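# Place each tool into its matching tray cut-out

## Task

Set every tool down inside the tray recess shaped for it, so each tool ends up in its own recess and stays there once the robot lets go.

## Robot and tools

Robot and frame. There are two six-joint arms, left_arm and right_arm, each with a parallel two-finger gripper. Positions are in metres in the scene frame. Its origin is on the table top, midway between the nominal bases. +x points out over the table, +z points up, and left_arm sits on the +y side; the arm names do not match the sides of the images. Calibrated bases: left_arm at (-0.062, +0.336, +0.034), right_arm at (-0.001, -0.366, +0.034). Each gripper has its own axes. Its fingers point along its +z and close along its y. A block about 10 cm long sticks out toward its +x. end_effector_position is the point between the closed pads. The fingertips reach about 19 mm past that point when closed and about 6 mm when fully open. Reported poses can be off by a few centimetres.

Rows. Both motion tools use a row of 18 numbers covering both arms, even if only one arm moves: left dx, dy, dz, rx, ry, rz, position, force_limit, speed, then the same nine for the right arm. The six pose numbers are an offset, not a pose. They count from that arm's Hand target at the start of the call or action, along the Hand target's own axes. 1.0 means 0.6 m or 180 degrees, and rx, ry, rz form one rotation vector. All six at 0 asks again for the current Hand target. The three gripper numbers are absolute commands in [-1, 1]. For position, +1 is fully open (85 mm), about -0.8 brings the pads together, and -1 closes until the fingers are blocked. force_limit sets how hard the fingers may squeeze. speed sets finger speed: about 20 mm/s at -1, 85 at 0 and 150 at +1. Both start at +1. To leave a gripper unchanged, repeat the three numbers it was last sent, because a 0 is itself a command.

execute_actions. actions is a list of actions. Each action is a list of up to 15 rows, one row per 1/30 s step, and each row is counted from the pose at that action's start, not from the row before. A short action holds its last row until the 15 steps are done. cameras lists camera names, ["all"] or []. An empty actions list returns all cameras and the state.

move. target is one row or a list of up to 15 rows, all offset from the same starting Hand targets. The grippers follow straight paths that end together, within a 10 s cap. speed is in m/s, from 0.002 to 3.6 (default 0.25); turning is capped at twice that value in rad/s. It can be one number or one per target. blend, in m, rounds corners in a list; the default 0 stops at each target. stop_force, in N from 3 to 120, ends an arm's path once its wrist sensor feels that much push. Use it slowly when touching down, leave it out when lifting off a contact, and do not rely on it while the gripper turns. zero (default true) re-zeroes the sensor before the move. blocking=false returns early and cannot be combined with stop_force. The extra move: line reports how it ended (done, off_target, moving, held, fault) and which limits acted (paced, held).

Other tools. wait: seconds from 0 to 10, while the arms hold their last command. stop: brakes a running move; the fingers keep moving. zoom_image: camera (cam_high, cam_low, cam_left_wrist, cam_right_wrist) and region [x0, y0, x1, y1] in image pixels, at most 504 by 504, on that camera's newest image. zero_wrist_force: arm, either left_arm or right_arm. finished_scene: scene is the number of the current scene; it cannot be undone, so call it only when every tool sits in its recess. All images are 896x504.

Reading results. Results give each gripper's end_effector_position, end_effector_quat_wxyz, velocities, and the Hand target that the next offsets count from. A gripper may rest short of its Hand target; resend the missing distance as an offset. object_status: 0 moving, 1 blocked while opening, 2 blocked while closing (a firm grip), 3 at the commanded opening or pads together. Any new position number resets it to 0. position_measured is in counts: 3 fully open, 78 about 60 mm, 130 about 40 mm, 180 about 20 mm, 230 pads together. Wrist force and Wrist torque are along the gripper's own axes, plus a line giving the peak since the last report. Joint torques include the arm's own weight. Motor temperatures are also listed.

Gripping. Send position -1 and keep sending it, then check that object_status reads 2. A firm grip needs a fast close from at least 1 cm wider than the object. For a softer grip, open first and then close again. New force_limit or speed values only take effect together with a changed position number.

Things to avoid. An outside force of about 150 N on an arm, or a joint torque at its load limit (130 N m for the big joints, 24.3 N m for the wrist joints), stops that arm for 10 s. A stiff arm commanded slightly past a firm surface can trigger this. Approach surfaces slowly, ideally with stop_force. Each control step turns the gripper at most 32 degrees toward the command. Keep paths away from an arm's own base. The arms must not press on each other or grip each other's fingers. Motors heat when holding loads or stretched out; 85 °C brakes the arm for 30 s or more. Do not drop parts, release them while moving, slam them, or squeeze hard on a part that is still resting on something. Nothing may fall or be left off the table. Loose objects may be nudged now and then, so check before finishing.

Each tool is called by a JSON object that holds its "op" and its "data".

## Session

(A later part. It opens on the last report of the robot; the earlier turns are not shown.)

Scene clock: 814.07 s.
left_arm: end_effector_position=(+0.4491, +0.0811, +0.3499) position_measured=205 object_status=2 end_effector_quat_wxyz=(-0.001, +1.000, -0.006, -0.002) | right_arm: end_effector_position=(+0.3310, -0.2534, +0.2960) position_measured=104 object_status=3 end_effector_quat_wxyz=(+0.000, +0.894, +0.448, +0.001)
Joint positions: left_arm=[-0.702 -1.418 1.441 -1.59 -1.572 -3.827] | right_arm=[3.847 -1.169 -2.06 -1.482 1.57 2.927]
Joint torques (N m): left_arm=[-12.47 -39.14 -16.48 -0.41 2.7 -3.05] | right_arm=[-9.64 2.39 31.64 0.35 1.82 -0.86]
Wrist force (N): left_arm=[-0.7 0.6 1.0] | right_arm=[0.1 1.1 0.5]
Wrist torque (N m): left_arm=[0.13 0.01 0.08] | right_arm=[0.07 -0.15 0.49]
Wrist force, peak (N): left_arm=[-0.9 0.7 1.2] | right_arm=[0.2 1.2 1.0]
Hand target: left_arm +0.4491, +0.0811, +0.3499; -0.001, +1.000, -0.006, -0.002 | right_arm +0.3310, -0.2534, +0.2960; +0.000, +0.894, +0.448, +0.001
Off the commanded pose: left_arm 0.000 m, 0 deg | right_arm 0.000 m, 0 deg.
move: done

{"op": "move", "data": {"target": [0,0,0,-0.5,0,0,-1,-0.5,-1,0,0,0,0,0,0,0.2,-0.5,-1], "cameras": ["cam_high","cam_low"]}}

Scene clock: 821.97 s.
left_arm: end_effector_position=(+0.4491, +0.0811, +0.3499) position_measured=205 object_status=2 end_effector_quat_wxyz=(+0.706, +0.708, -0.003, -0.005) | right_arm: end_effector_position=(+0.3310, -0.2534, +0.2960) position_measured=104 object_status=3 end_effector_quat_wxyz=(+0.000, +0.894, +0.448, +0.001)
Joint positions: left_arm=[-0.262 -0.973 1.83 -3.991 -2.896 -4.708] | right_arm=[3.847 -1.169 -2.06 -1.482 1.57 2.927]
Joint torques (N m): left_arm=[-11.59 -35.3 -22.56 -3.57 2.56 -3.11] | right_arm=[-8.35 2.08 30.65 0.47 1.8 -0.48]
Wrist force (N): left_arm=[-1.3 0.8 1.9] | right_arm=[0.1 1.0 0.6]
Wrist torque (N m): left_arm=[-0.03 0.33 -0.17] | right_arm=[0.06 -0.13 0.49]
Wrist force, peak (N): left_arm=[-1.5 0.8 2.2] | right_arm=[0.1 1.4 0.7]
Hand target: left_arm +0.4491, +0.0811, +0.3499; +0.707, +0.708, -0.003, -0.005 | right_arm +0.3310, -0.2534, +0.2960; +0.000, +0.894, +0.448, +0.001
Off the commanded pose: left_arm 0.000 m, 0 deg | right_arm 0.000 m, 0 deg.
move: done
Images, in order (width x height): cam_high 896x504, cam_low 896x504.

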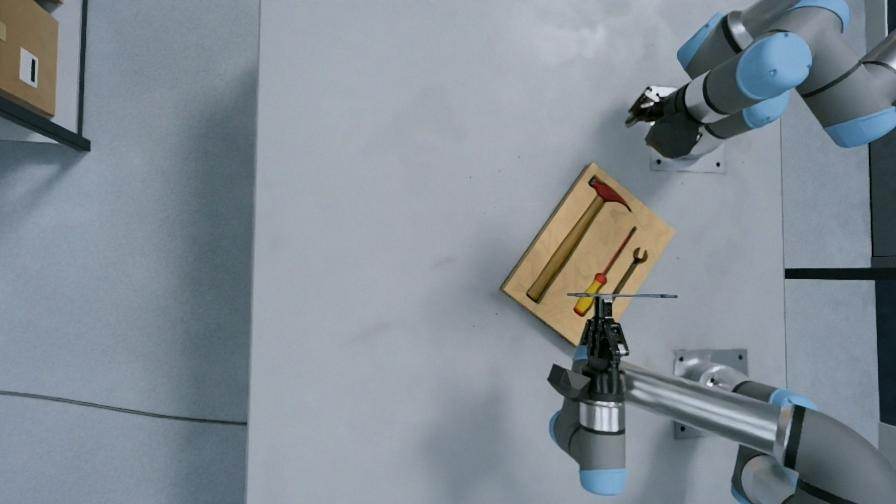

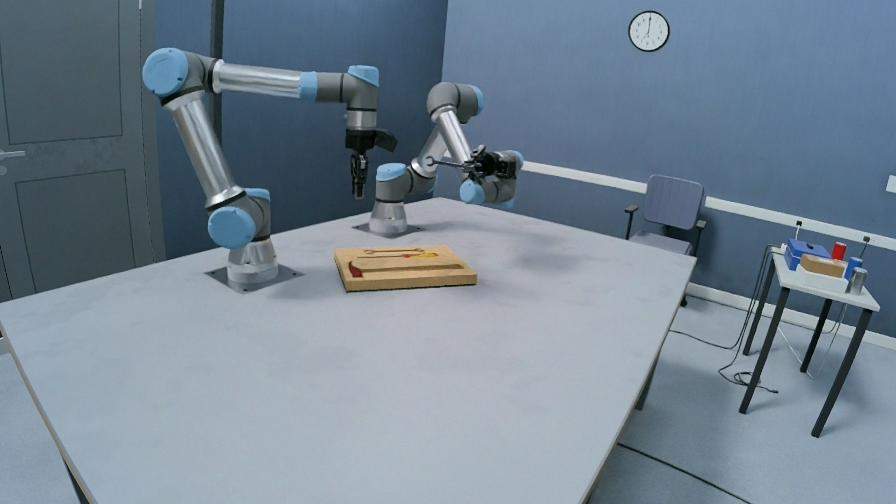

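{"op": "move", "data": {"target": [0,0,0,0,0,0,-1,-0.5,-1,0,0,0,0,0,0.2956,0.2,-0.5,-1]}}

{"op": "move", "data": {"target": [0,0,0,0,0,0,-1,-0.5,-1,0.0967,-0.339,-0.09,0.5,0,0,0.2,-0.5,-1], "cameras": ["cam_high","cam_right_wrist","cam_low"]}}

Scene clock: 839.13 s.
left_arm: end_effector_position=(+0.4491, +0.0811, +0.3499) position_measured=205 object_status=2 end_effector_quat_wxyz=(+0.706, +0.708, -0.003, -0.005) | right_arm: end_effector_position=(+0.3310, -0.2534, +0.2960) position_measured=104 object_status=3 end_effector_quat_wxyz=(+0.000, +1.000, +0.001, +0.000)
Joint positions: left_arm=[-0.262 -0.973 1.83 -3.991 -2.896 -4.708] | right_arm=[3.847 -1.169 -2.06 -1.482 1.57 3.856]
Joint torques (N m): left_arm=[-12.64 -35.03 -23.22 -4.18 2.54 -2.68] | right_arm=[12.2 14.61 16.79 0.22 -2.27 2.23]
Wrist force (N): left_arm=[-1.4 0.9 2.0] | right_arm=[0.0 1.1 1.1]
Wrist torque (N m): left_arm=[-0.02 0.33 -0.18] | right_arm=[0.07 -0.13 0.34]
Wrist force, peak (N): left_arm=[-1.5 1.0 2.1] | right_arm=[0.1 1.5 0.9]
Hand target: left_arm +0.4491, +0.0811, +0.3499; +0.706, +0.708, -0.003, -0.005 | right_arm +0.3310, -0.2534, +0.2960; +0.000, +1.000, +0.001, +0.000
Off the commanded pose: left_arm 0.000 m, 0 deg | right_arm 0.000 m, 0 deg.
move: done

Scene clock: 843.40 s.
left_arm: end_effector_position=(+0.4491, +0.0811, +0.3499) position_measured=205 object_status=2 end_effector_quat_wxyz=(+0.706, +0.708, -0.003, -0.005) | right_arm: end_effector_position=(+0.3888, -0.0500, +0.3501) position_measured=104 object_status=3 end_effector_quat_wxyz=(+0.707, -0.707, -0.001, +0.000)
Joint positions: left_arm=[-0.262 -0.973 1.83 -3.991 -2.896 -4.708] | right_arm=[3.625 -1.979 -2.189 1.027 2.649 4.712]
Joint torques (N m): left_arm=[-12.71 -36.4 -22.75 -3.61 2.62 -2.87] | right_arm=[12.63 22.91 20.52 3.81 -2.02 2.3]
Wrist force (N): left_arm=[-1.3 0.9 1.9] | right_arm=[0.7 0.9 1.3]
Wrist torque (N m): left_arm=[-0.03 0.33 -0.18] | right_arm=[0.75 -0.24 0.40]
Wrist force, peak (N): left_arm=[-1.6 1.1 2.1] | right_arm=[1.0 1.2 1.8]
Hand target: left_arm +0.4491, +0.0811, +0.3499; +0.706, +0.708, -0.003, -0.005 | right_arm +0.3888, -0.0500, +0.3501; +0.707, -0.707, -0.001, +0.000
Off the commanded pose: left_arm 0.000 m, 0 deg | right_arm 0.000 m, 0 deg.
move: done
Images, in order (width x height): cam_high 896x504, cam_low 896x504, cam_right_wrist 896x504.

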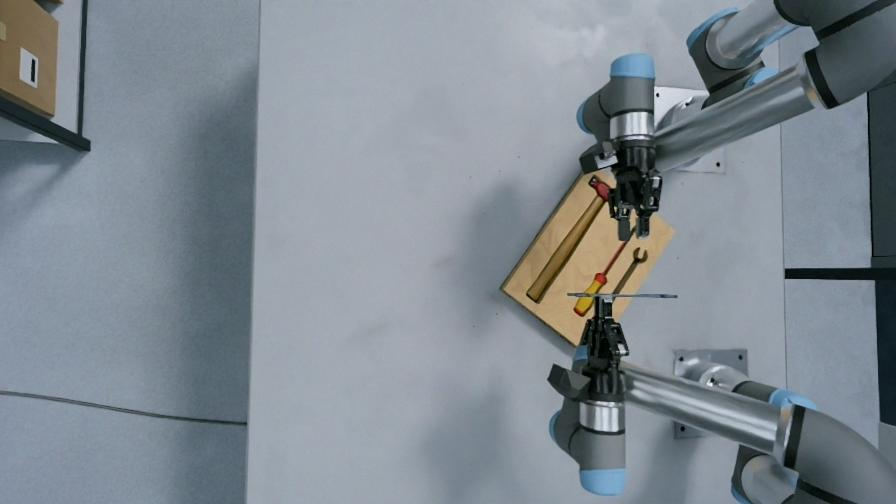

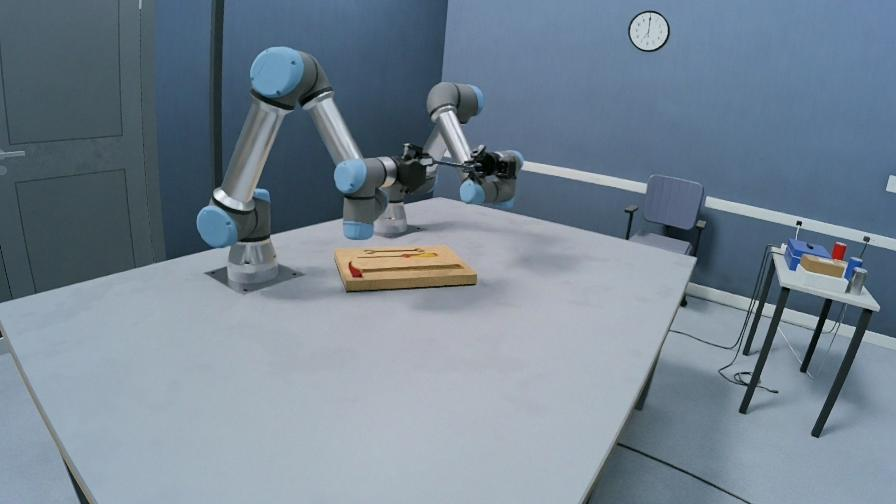

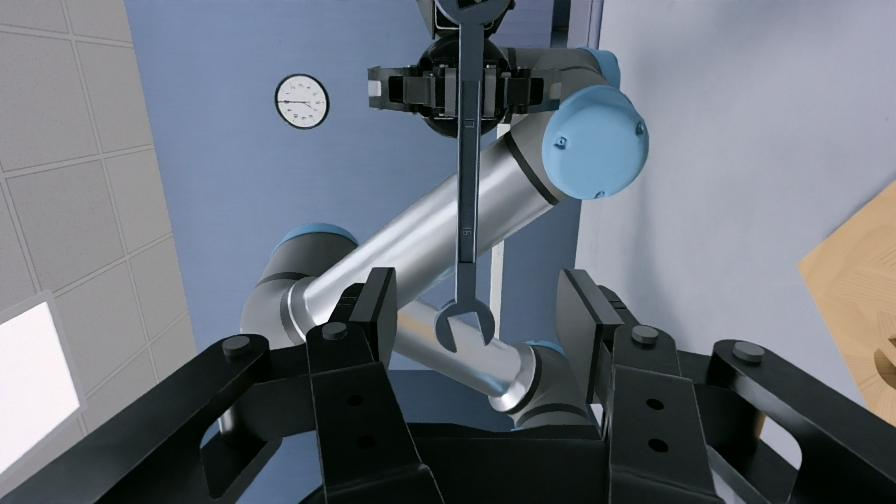

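{"op": "move", "data": {"target": [0,0,0,0,0,0,-1,-0.5,-1,0,0,0,0,0,0,-0.3,-0.5,-1]}}

{"op": "move", "data": {"target": [0,0,0,0,0,0,-1,-0.5,-1,0,0,0.135,0,0,0,-0.3,-0.5,-1], "speed": 0.1, "cameras": ["cam_high","cam_right_wrist"]}}

{"op": "zoom_image", "data": {"camera": "cam_high", "region": [560, 250, 680, 330]}}

Scene clock: 857.27 s.
left_arm: end_effector_position=(+0.4491, +0.0811, +0.3499) position_measured=205 object_status=2 end_effector_quat_wxyz=(+0.706, +0.708, -0.003, -0.005) | right_arm: end_effector_position=(+0.3888, -0.0500, +0.3501) position_measured=167 object_status=0 end_effector_quat_wxyz=(+0.707, -0.707, -0.001, +0.000)
Joint positions: left_arm=[-0.262 -0.973 1.83 -3.991 -2.896 -4.708] | right_arm=[3.625 -1.979 -2.189 1.028 2.649 4.712]
Joint torques (N m): left_arm=[-12.13 -36.85 -22.5 -3.88 2.6 -2.58] | right_arm=[12.48 22.39 19.89 3.87 -2.16 2.35]
Wrist force (N): left_arm=[-1.5 0.9 1.9] | right_arm=[1.0 1.0 1.2]
Wrist torque (N m): left_arm=[-0.02 0.35 -0.18] | right_arm=[0.77 -0.28 0.40]
Wrist force, peak (N): left_arm=[-1.7 1.0 2.1] | right_arm=[1.3 1.3 1.4]
Hand target: left_arm +0.4491, +0.0811, +0.3499; +0.706, +0.708, -0.003, -0.005 | right_arm +0.3888, -0.0500, +0.3501; +0.707, -0.707, -0.001, +0.000
Off the commanded pose: left_arm 0.000 m, 0 deg | right_arm 0.000 m, 0 deg.
move: done

Scene clock: 858.67 s.
left_arm: end_effector_position=(+0.4491, +0.0811, +0.3499) position_measured=205 object_status=2 end_effector_quat_wxyz=(+0.706, +0.708, -0.003, -0.005) | right_arm: end_effector_position=(+0.3887, +0.0309, +0.3502) position_measured=167 object_status=3 end_effector_quat_wxyz=(+0.707, -0.707, -0.001, +0.000)
Joint positions: left_arm=[-0.262 -0.973 1.83 -3.991 -2.896 -4.708] | right_arm=[3.802 -2.011 -2.132 1.001 2.472 4.712]
Joint torques (N m): left_arm=[-12 -37.01 -23.02 -3.93 2.51 -2.52] | right_arm=[12.27 25.08 22.48 -1.23 -2.02 -2.16]
Wrist force (N): left_arm=[-1.1 0.8 2.0] | right_arm=[1.2 1.0 1.3]
Wrist torque (N m): left_arm=[-0.03 0.30 -0.18] | right_arm=[0.77 -0.31 0.42]
Wrist force, peak (N): left_arm=[-1.5 1.0 2.1] | right_arm=[1.2 1.2 2.0]
Hand target: left_arm +0.4491, +0.0811, +0.3499; +0.706, +0.708, -0.003, -0.005 | right_arm +0.3887, +0.0310, +0.3502; +0.707, -0.707, -0.001, +0.000
Off the commanded pose: left_arm 0.000 m, 0 deg | right_arm 0.000 m, 0 deg.
move: done
Images, in order (width x height): cam_high 896x504, cam_right_wrist 896x504.

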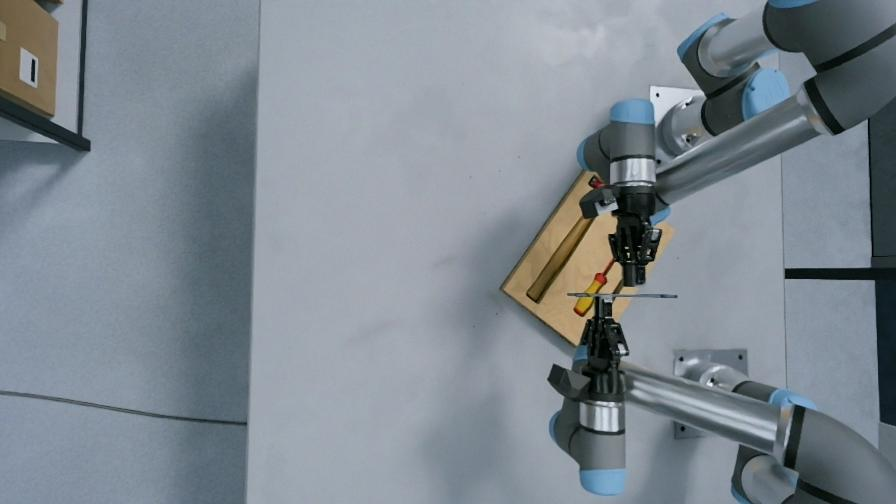

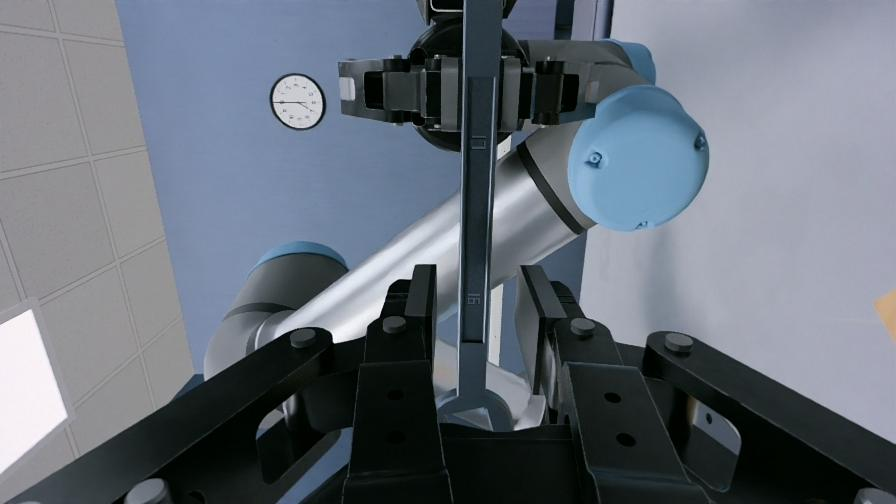

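Scaled by 4.200 from the camera's 896x504 image, which has a finer 1280x720 frame.

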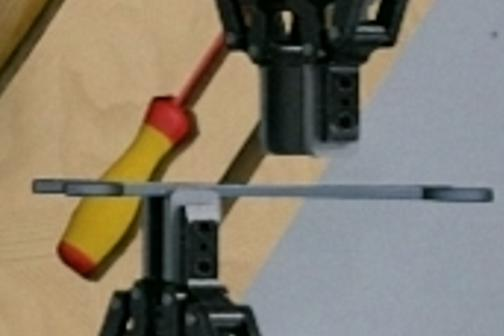

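{"op": "move", "data": {"target": [0,0,0,0,0,0,-1,-0.5,-1,0,0,0.0217,0,0,0,-0.3,-0.5,-1], "speed": 0.03, "cameras": ["cam_high","cam_right_wrist"]}}

{"op": "zoom_image", "data": {"camera": "cam_high", "region": [590, 270, 670, 320]}}

Scene clock: 870.50 s.
left_arm: end_effector_position=(+0.4491, +0.0811, +0.3499) position_measured=205 object_status=2 end_effector_quat_wxyz=(+0.706, +0.708, -0.003, -0.005) | right_arm: end_effector_position=(+0.3887, +0.0439, +0.3502) position_measured=167 object_status=3 end_effector_quat_wxyz=(+0.707, -0.707, -0.001, +0.000)
Joint positions: left_arm=[-0.262 -0.973 1.83 -3.991 -2.896 -4.708] | right_arm=[3.828 -2.018 -2.118 0.995 2.447 4.712]
Joint torques (N m): left_arm=[-11.34 -37.42 -22.99 -3.91 2.38 -2.67] | right_arm=[13.32 24.6 21.02 -1.18 -2.32 -2.16]
Wrist force (N): left_arm=[-1.1 1.0 1.8] | right_arm=[1.2 1.0 1.3]
Wrist torque (N m): left_arm=[-0.01 0.29 -0.18] | right_arm=[0.76 -0.29 0.42]
Wrist force, peak (N): left_arm=[-1.6 1.0 2.1] | right_arm=[1.3 1.0 1.6]
Hand target: left_arm +0.4491, +0.0811, +0.3499; +0.706, +0.708, -0.003, -0.005 | right_arm +0.3887, +0.0441, +0.3502; +0.707, -0.707, -0.001, +0.000
Off the commanded pose: left_arm 0.000 m, 0 deg | right_arm 0.000 m, 0 deg.
move: done
Images, in order (width x height): cam_high 896x504, cam_right_wrist 896x504.

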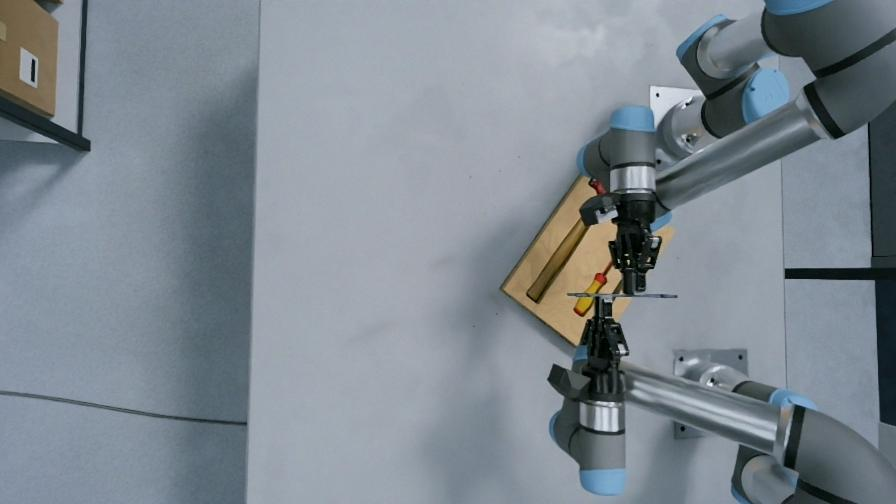

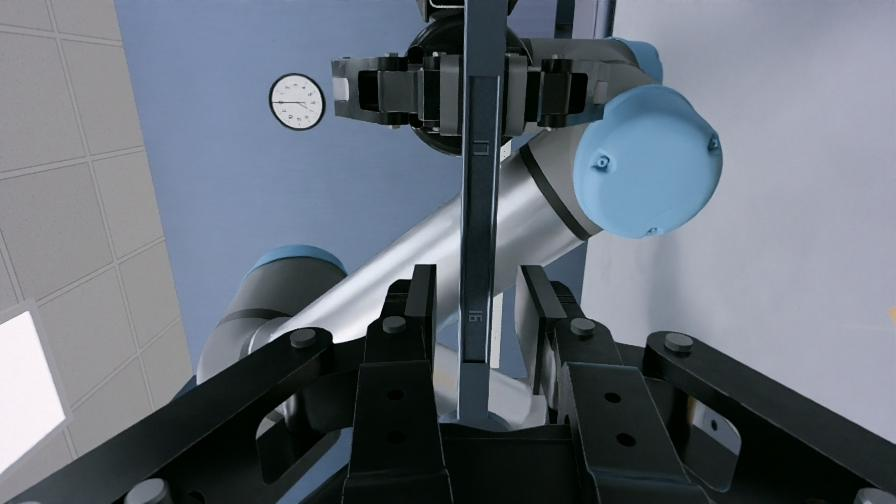

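Scaled by 6.300 from the camera's 896x504 image, which has a finer 1280x720 frame.

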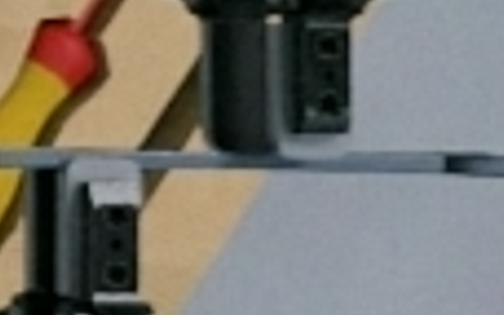

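{"op": "move", "data": {"target": [0,0,0,0,0,0,-1,-0.5,-1,0,0,0.0042,0,0,0,-0.3,-0.5,-1], "speed": 0.02, "cameras": ["cam_high"]}}

{"op": "zoom_image", "data": {"camera": "cam_high", "region": [590, 270, 670, 320]}}

Scene clock: 875.23 s.
left_arm: end_effector_position=(+0.4491, +0.0811, +0.3499) position_measured=205 object_status=2 end_effector_quat_wxyz=(+0.706, +0.708, -0.003, -0.005) | right_arm: end_effector_position=(+0.3887, +0.0464, +0.3502) position_measured=167 object_status=3 end_effector_quat_wxyz=(+0.707, -0.707, -0.001, +0.000)
Joint positions: left_arm=[-0.262 -0.973 1.83 -3.991 -2.896 -4.708] | right_arm=[3.832 -2.019 -2.116 0.994 2.442 4.712]
Joint torques (N m): left_arm=[-12.2 -36.41 -22.51 -3.76 2.47 -2.47] | right_arm=[12.46 24.42 21.36 -1.57 -2.2 -2.21]
Wrist force (N): left_arm=[-1.3 0.8 1.7] | right_arm=[1.1 0.9 1.3]
Wrist torque (N m): left_arm=[-0.03 0.33 -0.18] | right_arm=[0.75 -0.29 0.43]
Wrist force, peak (N): left_arm=[-1.6 0.7 2.2] | right_arm=[1.5 1.1 1.2]
Hand target: left_arm +0.4491, +0.0811, +0.3499; +0.706, +0.708, -0.003, -0.005 | right_arm +0.3887, +0.0466, +0.3502; +0.707, -0.707, -0.001, +0.000
Off the commanded pose: left_arm 0.000 m, 0 deg | right_arm 0.000 m, 0 deg.
move: done
Images, in order (width x height): cam_high 896x504.

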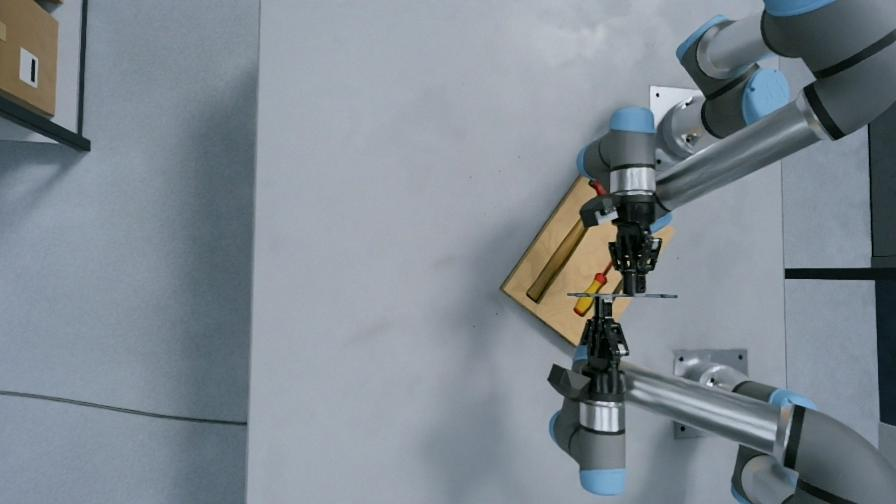

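Scaled by 6.300 from the camera's 896x504 image, which has a finer 1280x720 frame.

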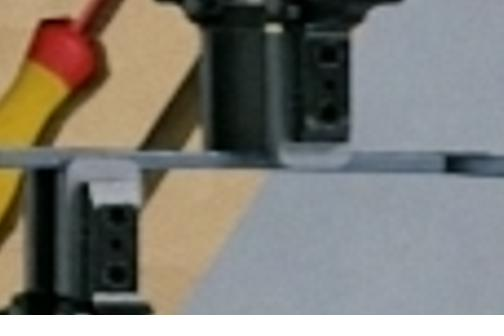

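{"op": "move", "data": {"target": [0,0,0,0,0,0,-1,-0.5,-1,0,0,0,0,0,0,-1,-0.5,-1], "cameras": ["cam_high","cam_right_wrist"]}}

{"op": "zoom_image", "data": {"camera": "cam_high", "region": [590, 270, 670, 320]}}

Scene clock: 881.90 s.
left_arm: end_effector_position=(+0.4491, +0.0811, +0.3499) position_measured=205 object_status=2 end_effector_quat_wxyz=(+0.706, +0.708, -0.003, -0.005) | right_arm: end_effector_position=(+0.3887, +0.0466, +0.3502) position_measured=205 object_status=0 end_effector_quat_wxyz=(+0.707, -0.707, -0.001, +0.000)
Joint positions: left_arm=[-0.262 -0.973 1.83 -3.991 -2.896 -4.708] | right_arm=[3.833 -2.019 -2.116 0.994 2.442 4.712]
Joint torques (N m): left_arm=[-12.59 -37.2 -23.04 -3.78 2.48 -2.72] | right_arm=[12.37 25.6 20.97 -0.85 -2.08 -2.13]
Wrist force (N): left_arm=[-0.9 1.2 1.6] | right_arm=[1.0 1.5 1.0]
Wrist torque (N m): left_arm=[-0.06 0.30 -0.19] | right_arm=[0.74 -0.30 0.44]
Wrist force, peak (N): left_arm=[-1.4 1.0 2.3] | right_arm=[1.5 1.1 1.3]
Hand target: left_arm +0.4491, +0.0811, +0.3499; +0.706, +0.708, -0.003, -0.005 | right_arm +0.3887, +0.0466, +0.3502; +0.707, -0.707, -0.001, +0.000
Off the commanded pose: left_arm 0.000 m, 0 deg | right_arm 0.000 m, 0 deg.
move: done
Images, in order (width x height): cam_high 896x504, cam_right_wrist 896x504.

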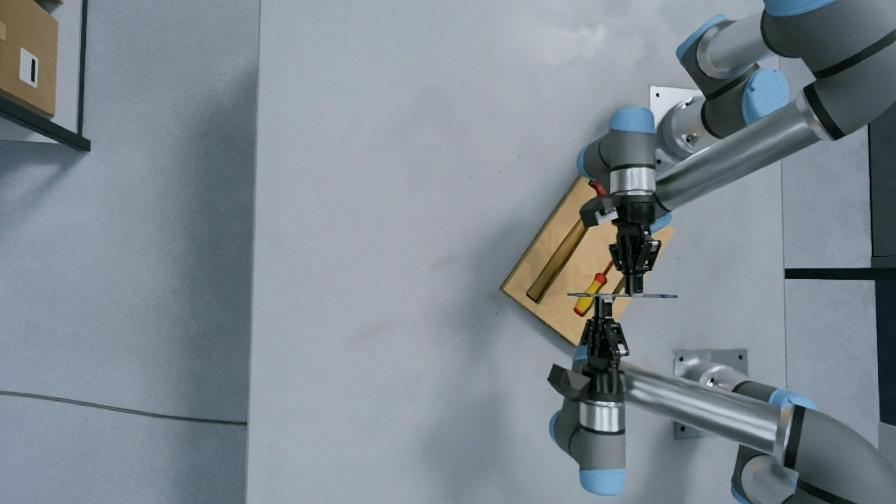

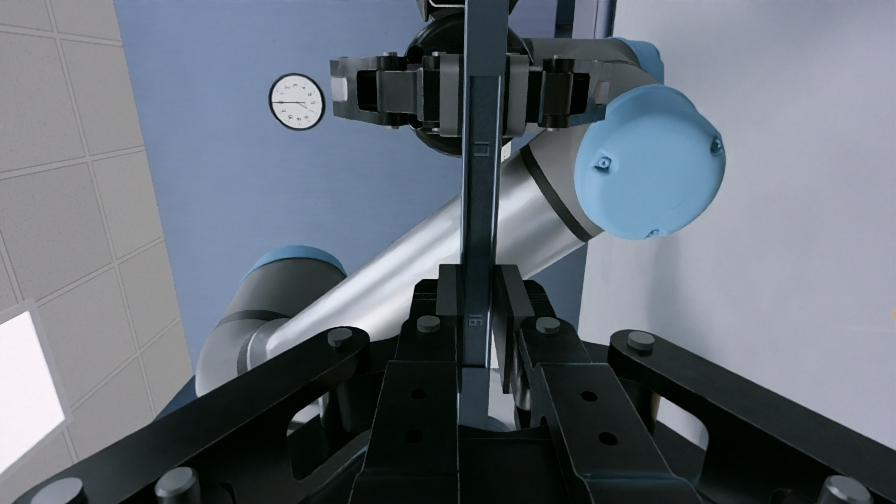

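Scaled by 6.300 from the camera's 896x504 image, which has a finer 1280x720 frame.

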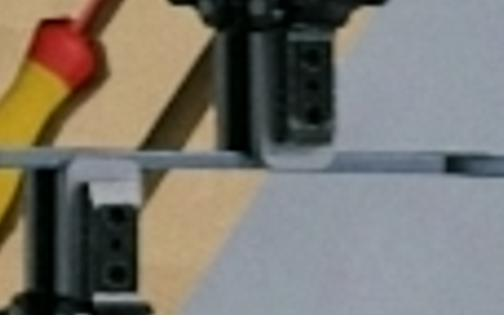

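{"op": "wait", "data": {"seconds": 0.5}}

{"op": "move", "data": {"target": [0,0,0,0,0,0,-0.3,-0.5,-1,0,0,0,0,0,0,-1,-0.5,-1]}}

{"op": "move", "data": {"target": [0,0,-0.15,0,0,0,-0.3,-0.5,-1,0,0,0,0,0,0,-1,-0.5,-1], "speed": 0.1, "cameras": ["cam_high","cam_right_wrist"]}}

{"op": "zoom_image", "data": {"camera": "cam_high", "region": [560, 250, 680, 330]}}

Scene clock: 887.63 s.
left_arm: end_effector_position=(+0.4491, +0.0811, +0.3499) position_measured=205 object_status=2 end_effector_quat_wxyz=(+0.706, +0.708, -0.003, -0.005) | right_arm: end_effector_position=(+0.3887, +0.0466, +0.3502) position_measured=205 object_status=2 end_effector_quat_wxyz=(+0.707, -0.707, -0.001, +0.000)
Joint positions: left_arm=[-0.262 -0.973 1.83 -3.991 -2.896 -4.708] | right_arm=[3.833 -2.019 -2.116 0.994 2.442 4.712]
Joint torques (N m): left_arm=[-11.34 -36.98 -21.67 -2.39 1.61 -2.51] | right_arm=[9.81 28.55 20.71 2.03 -1.78 -2.15]
Wrist force (N): left_arm=[-0.9 1.3 1.6] | right_arm=[0.9 1.6 1.1]
Wrist torque (N m): left_arm=[-0.05 0.30 -0.19] | right_arm=[0.75 -0.29 0.44]
Wrist force, peak (N): left_arm=[-1.0 1.8 1.8] | right_arm=[0.8 1.8 1.2]
Hand target: left_arm +0.4491, +0.0811, +0.3499; +0.706, +0.708, -0.003, -0.005 | right_arm +0.3887, +0.0466, +0.3502; +0.707, -0.707, -0.001, +0.000
Tool commands: left_gripper/position=-1.0 left_gripper/force_limit=-0.5 left_gripper/speed=-1.0 right_gripper/position=-1.0 right_gripper/force_limit=-0.5 right_gripper/speed=-1.0
Off the commanded pose: left_arm 0.000 m, 0 deg | right_arm 0.000 m, 0 deg.
wait: 0.50 s; at rest from the start

Scene clock: 888.63 s.
left_arm: end_effector_position=(+0.4491, +0.0811, +0.3499) position_measured=167 object_status=0 end_effector_quat_wxyz=(+0.706, +0.708, -0.003, -0.005) | right_arm: end_effector_position=(+0.3887, +0.0466, +0.3502) position_measured=205 object_status=2 end_effector_quat_wxyz=(+0.707, -0.707, -0.001, +0.000)
Joint positions: left_arm=[-0.262 -0.973 1.83 -3.991 -2.896 -4.708] | right_arm=[3.833 -2.019 -2.116 0.994 2.442 4.712]
Joint torques (N m): left_arm=[-11.42 -36.78 -21.16 -2.39 1.37 -2.36] | right_arm=[9.61 29.66 20.26 2.9 -1.64 -2.12]
Wrist force (N): left_arm=[-1.5 2.0 2.0] | right_arm=[1.0 2.0 1.2]
Wrist torque (N m): left_arm=[-0.03 0.36 -0.21] | right_arm=[0.74 -0.27 0.45]
Wrist force, peak (N): left_arm=[-1.4 2.1 2.0] | right_arm=[1.2 2.2 1.3]
Hand target: left_arm +0.4491, +0.0811, +0.3499; +0.706, +0.708, -0.003, -0.005 | right_arm +0.3887, +0.0466, +0.3502; +0.707, -0.707, -0.001, +0.000
Off the commanded pose: left_arm 0.000 m, 0 deg | right_arm 0.000 m, 0 deg.
move: done

Scene clock: 889.77 s.
left_arm: end_effector_position=(+0.4497, +0.1248, +0.3500) position_measured=167 object_status=3 end_effector_quat_wxyz=(+0.706, +0.708, -0.003, -0.005) | right_arm: end_effector_position=(+0.3887, +0.0466, +0.3502) position_measured=205 object_status=2 end_effector_quat_wxyz=(+0.707, -0.707, -0.001, +0.000)
Joint positions: left_arm=[-0.176 -0.969 1.823 -3.984 -2.981 -4.705] | right_arm=[3.833 -2.019 -2.116 0.994 2.442 4.712]
Joint torques (N m): left_arm=[-11.98 -47.06 -5.71 -3.6 2.32 -2.78] | right_arm=[8.43 30.56 20.91 3.78 -1.62 -2.24]
Wrist force (N): left_arm=[-1.4 1.8 2.0] | right_arm=[1.3 2.1 1.1]
Wrist torque (N m): left_arm=[-0.05 0.35 -0.32] | right_arm=[0.76 -0.31 0.45]
Wrist force, peak (N): left_arm=[-1.4 1.9 3.0] | right_arm=[1.2 2.3 1.2]
Hand target: left_arm +0.4497, +0.1246, +0.3500; +0.706, +0.708, -0.003, -0.005 (not the last commanded pose) | right_arm +0.3887, +0.0466, +0.3502; +0.707, -0.707, -0.001, +0.000
Off the commanded pose: left_arm 0.046 m, 0 deg | right_arm 0.000 m, 0 deg.
move: held (left_arm; a check stopped the path); limits=held
pose unreachable (left arm): on one or more control steps of this call, first in action 0 (counted from 0), this arm could not follow its commanded pose, so it was not sent that pose on those steps. It may still have moved: this result reports where it is.
cause: moving toward the commanded pose would bring two parts of the arm too close to each other (its gripper and another part of the arm, with joints 4 (wrist 1) to 6 (wrist 3) between them, 3 mm apart when it was first held).
Images, in order (width x height): cam_high 896x504, cam_right_wrist 896x504.

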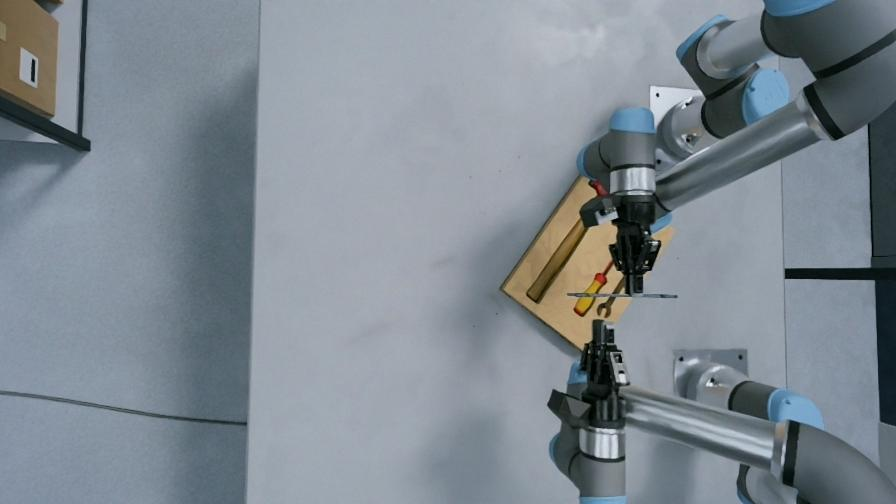

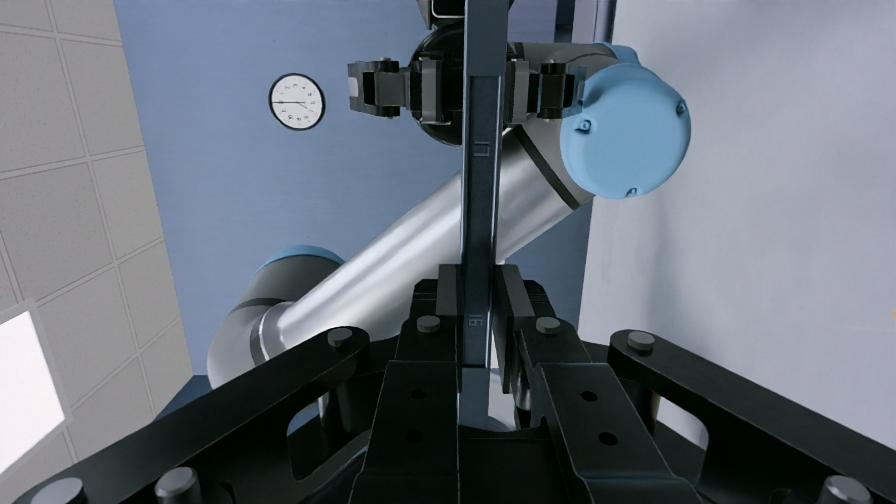

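Scaled by 4.200 from the camera's 896x504 image, which has a finer 1280x720 frame.

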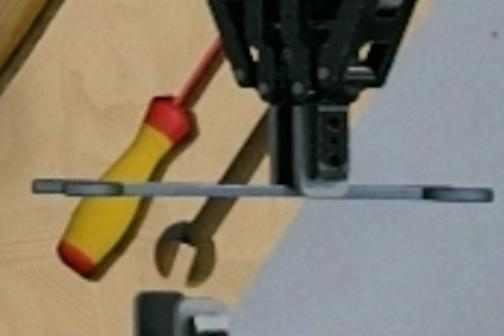

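{"op": "move", "data": {"target": [0,0.167,-0.25,0.5,0,0,-0.3,-0.5,-1,0,0,0,0,0,0,-1,-0.5,-1], "speed": 0.25}}

Scene clock: 898.53 s.
left_arm: end_effector_position=(+0.4517, +0.2744, +0.4505) position_measured=167 object_status=3 end_effector_quat_wxyz=(-0.001, +1.000, -0.006, -0.002) | right_arm: end_effector_position=(+0.3887, +0.0466, +0.3502) position_measured=205 object_status=2 end_effector_quat_wxyz=(+0.707, -0.707, -0.001, +0.000)
Joint positions: left_arm=[-0.384 -1.527 1.302 -1.343 -1.571 -3.51] | right_arm=[3.833 -2.019 -2.116 0.994 2.442 4.712]
Joint torques (N m): left_arm=[-12.22 -20.64 -31.61 -0.12 2.64 -3.23] | right_arm=[3.57 35.3 19.74 3.95 -0.82 -2.1]
Wrist force (N): left_arm=[-1.0 0.3 -0.2] | right_arm=[1.1 2.0 1.3]
Wrist torque (N m): left_arm=[0.10 0.02 0.09] | right_arm=[0.73 -0.28 0.45]
Wrist force, peak (N): left_arm=[-1.6 1.7 2.3] | right_arm=[1.3 2.3 1.4]
Hand target: left_arm +0.4517, +0.2745, +0.4505; -0.001, +1.000, -0.006, -0.002 | right_arm +0.3887, +0.0466, +0.3502; +0.707, -0.707, -0.001, +0.000
Off the commanded pose: left_arm 0.000 m, 0 deg | right_arm 0.000 m, 0 deg.
move: done

{"op": "move", "data": {"target": [-0.283,-0.167,0.083,0,0,0,-0.3,-0.5,-1,0,-0.05,-0.083,-0.5,0,0,-1,-0.5,-1]}}

{"op": "move", "data": {"target": [0,0,0,0,0,0,-0.3,-0.5,-1,0,0,0,0,0,-0.65,-1,-0.5,-1], "speed": 0.35}}

{"op": "move", "data": {"target": [0,0,0,0,0,0,-0.3,-0.5,-1,0,0,0,0,0,-0.648,-1,-0.5,-1], "speed": 0.35, "cameras": ["all"]}}

Scene clock: 909.93 s.
left_arm: end_effector_position=(+0.2829, +0.3766, +0.4014) position_measured=167 object_status=3 end_effector_quat_wxyz=(-0.001, +1.000, -0.006, -0.002) | right_arm: end_effector_position=(+0.3887, -0.0032, +0.3801) position_measured=205 object_status=2 end_effector_quat_wxyz=(+0.000, +1.000, +0.001, +0.001)
Joint positions: left_arm=[-0.281 -1.967 1.786 -1.386 -1.57 -3.407] | right_arm=[4.133 -1.626 -1.473 -1.612 1.57 4.142]
Joint torques (N m): left_arm=[9.62 -15.06 -15.81 -0.25 1.68 3.15] | right_arm=[13.01 21.25 29.55 0.49 -2.15 2.4]
Wrist force (N): left_arm=[-0.9 0.6 -0.4] | right_arm=[0.1 1.1 1.5]
Wrist torque (N m): left_arm=[0.15 -0.01 -0.04] | right_arm=[0.06 -0.19 0.34]
Wrist force, peak (N): left_arm=[-1.6 0.3 0.0] | right_arm=[1.4 2.5 1.5]
Hand target: left_arm +0.2829, +0.3767, +0.4014; -0.001, +1.000, -0.006, -0.002 | right_arm +0.3887, -0.0032, +0.3801; +0.000, +1.000, +0.001, +0.000
Off the commanded pose: left_arm 0.000 m, 0 deg | right_arm 0.000 m, 0 deg.
move: done

Scene clock: 913.63 s.
left_arm: end_effector_position=(+0.2829, +0.3767, +0.4014) position_measured=167 object_status=3 end_effector_quat_wxyz=(-0.001, +1.000, -0.006, -0.002) | right_arm: end_effector_position=(+0.3887, -0.0032, +0.3802) position_measured=205 object_status=2 end_effector_quat_wxyz=(+0.000, +0.522, +0.853, +0.000) end_effector_velocity=(+0.000, +0.000, +0.000) end_effector_angular_velocity=(+0.000, +0.000, +0.004)
Joint positions: left_arm=[-0.281 -1.967 1.786 -1.386 -1.57 -3.407] | right_arm=[4.133 -1.626 -1.473 -1.613 1.57 2.101]
Joint velocities: left_arm=[within noise] | right_arm=[0 0 0 0 0 -0.005]
Joint torques (N m): left_arm=[10.27 -13.47 -14.66 -0.39 -2.27 2.95] | right_arm=[-12.74 19.98 32.47 0.34 2.03 -2.13]
Wrist force (N): left_arm=[-1.2 0.5 -0.3] | right_arm=[0.1 1.0 1.4]
Wrist torque (N m): left_arm=[0.14 0.04 -0.04] | right_arm=[0.04 -0.17 0.49]
Wrist force, peak (N): left_arm=[-1.3 0.7 -0.2] | right_arm=[0.4 1.3 1.7]
Hand target: left_arm +0.2829, +0.3767, +0.4014; -0.001, +1.000, -0.006, -0.002 | right_arm +0.3887, -0.0032, +0.3801; +0.000, +0.522, +0.853, +0.000
Off the commanded pose: left_arm 0.000 m, 0 deg | right_arm 0.000 m, 0 deg.
move: done

Scene clock: 917.33 s.
left_arm: end_effector_position=(+0.2829, +0.3767, +0.4014) position_measured=167 object_status=3 end_effector_quat_wxyz=(-0.001, +1.000, -0.006, -0.002) | right_arm: end_effector_position=(+0.3887, -0.0032, +0.3802) position_measured=205 object_status=2 end_effector_quat_wxyz=(+0.001, -0.452, +0.892, +0.000)
Joint positions: left_arm=[-0.281 -1.967 1.786 -1.386 -1.57 -3.407] | right_arm=[4.133 -1.626 -1.473 -1.613 1.57 0.065]
Joint torques (N m): left_arm=[10.61 -14.54 -15 -0.17 -2.62 2.9] | right_arm=[-12.6 19.31 32.14 0.23 1.82 -2.2]
Wrist force (N): left_arm=[-0.8 0.5 -0.4] | right_arm=[0.2 1.3 1.4]
Wrist torque (N m): left_arm=[0.14 -0.03 -0.04] | right_arm=[0.08 -0.20 0.50]
Wrist force, peak (N): left_arm=[-1.4 0.6 -0.4] | right_arm=[0.3 1.3 1.8]
Hand target: left_arm +0.2829, +0.3767, +0.4014; -0.001, +1.000, -0.006, -0.002 | right_arm +0.3887, -0.0032, +0.3801; +0.001, -0.452, +0.892, +0.000
Off the commanded pose: left_arm 0.000 m, 0 deg | right_arm 0.000 m, 0 deg.
move: done

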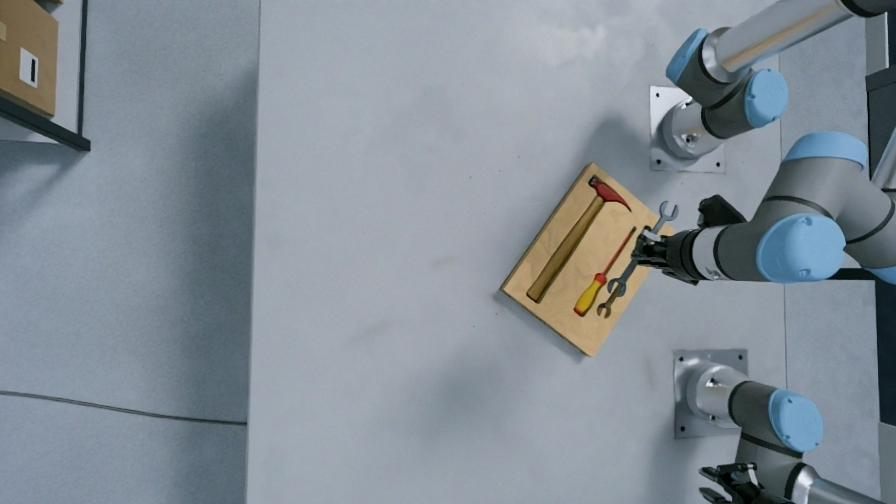

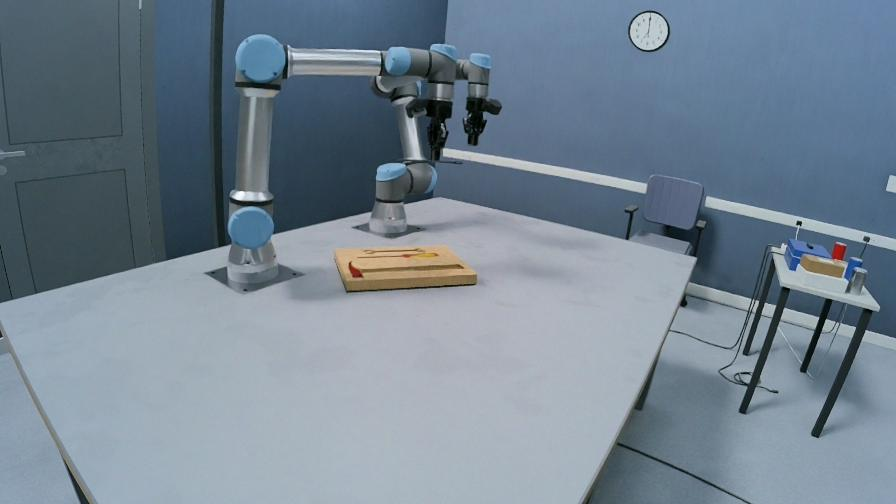

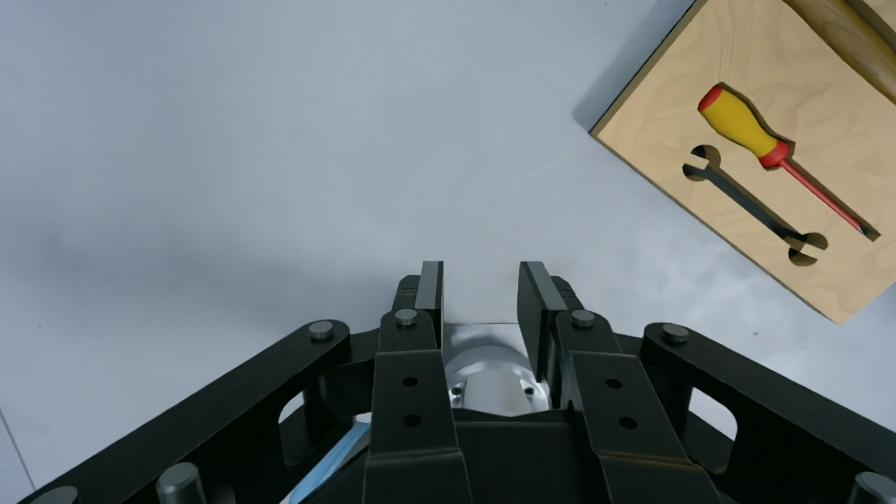

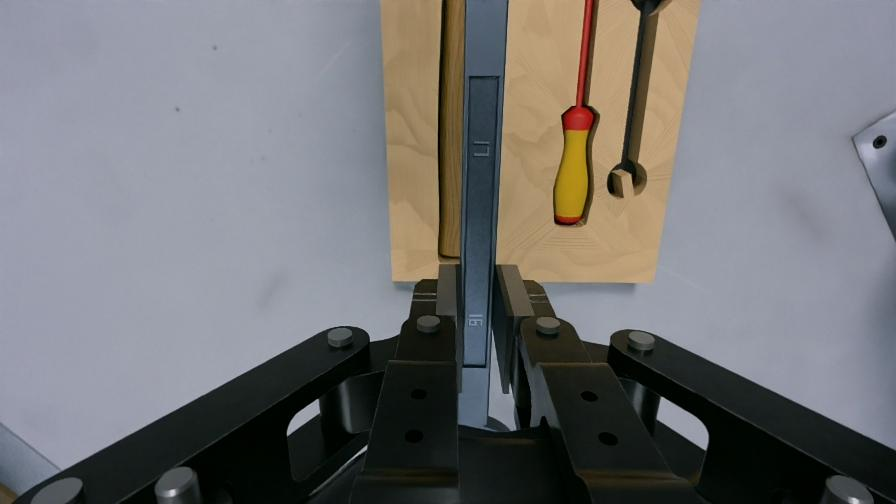

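{"op": "move", "data": {"target": [0,0,0,0,0,0,-0.3,-0.5,-1,0.0702,0.2771,0.4335,0,0,0,-1,-0.5,-1], "cameras": ["cam_high","cam_right_wrist"]}}

{"op": "zoom_image", "data": {"camera": "cam_high", "region": [580, 230, 700, 330]}}

Scene clock: 932.10 s.
left_arm: end_effector_position=(+0.2829, +0.3767, +0.4014) position_measured=167 object_status=3 end_effector_quat_wxyz=(-0.001, +1.000, -0.006, -0.002) | right_arm: end_effector_position=(+0.2300, +0.0613, +0.1200) position_measured=205 object_status=2 end_effector_quat_wxyz=(+0.000, -0.452, +0.892, +0.000)
Joint positions: left_arm=[-0.281 -1.967 1.786 -1.386 -1.57 -3.407] | right_arm=[4.484 -1.705 -2.096 -0.911 1.57 0.415]
Joint torques (N m): left_arm=[9.1 -13.65 -16.33 -0.31 -2.4 3.03] | right_arm=[11.09 17.55 12.82 5.87 -2.13 2.49]
Wrist force (N): left_arm=[-1.0 0.6 0.0] | right_arm=[0.0 0.9 1.7]
Wrist torque (N m): left_arm=[0.15 0.01 -0.04] | right_arm=[0.02 -0.17 0.33]
Wrist force, peak (N): left_arm=[-1.4 0.5 -0.4] | right_arm=[0.7 1.7 2.7]
Hand target: left_arm +0.2829, +0.3767, +0.4014; -0.001, +1.000, -0.006, -0.002 | right_arm +0.2300, +0.0613, +0.1199; +0.001, -0.452, +0.892, +0.000
Off the commanded pose: left_arm 0.000 m, 0 deg | right_arm 0.000 m, 0 deg.
move: done
Images, in order (width x height): cam_high 896x504, cam_right_wrist 896x504.

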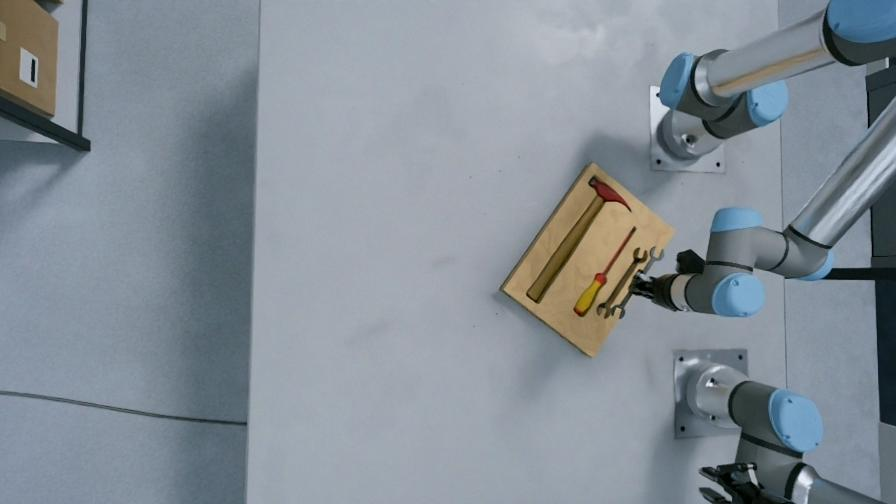

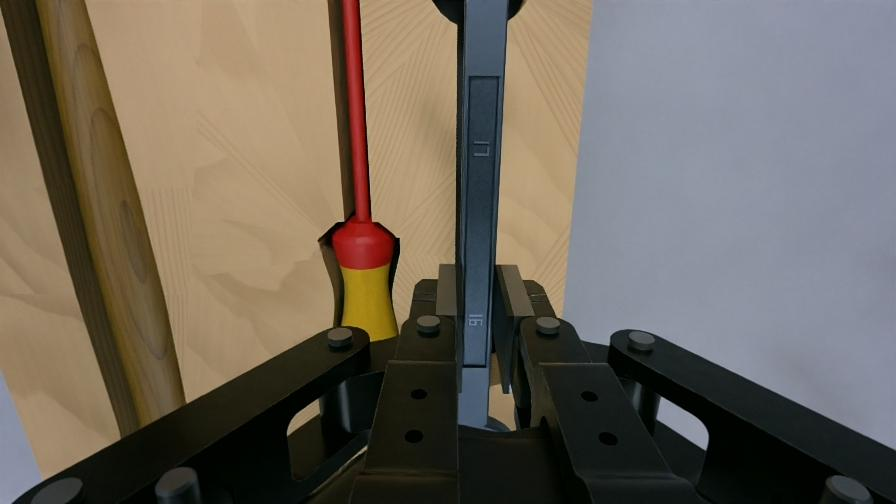

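Scaled by 4.200 from the camera's 896x504 image, which has a finer 1280x720 frame.

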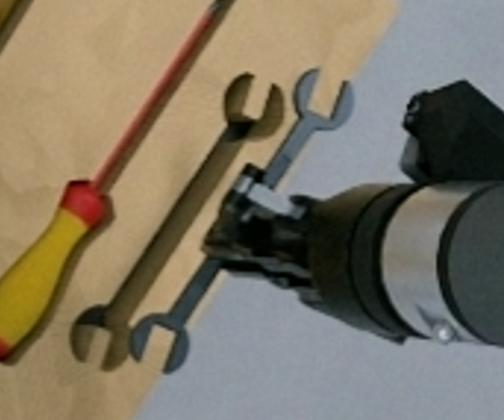

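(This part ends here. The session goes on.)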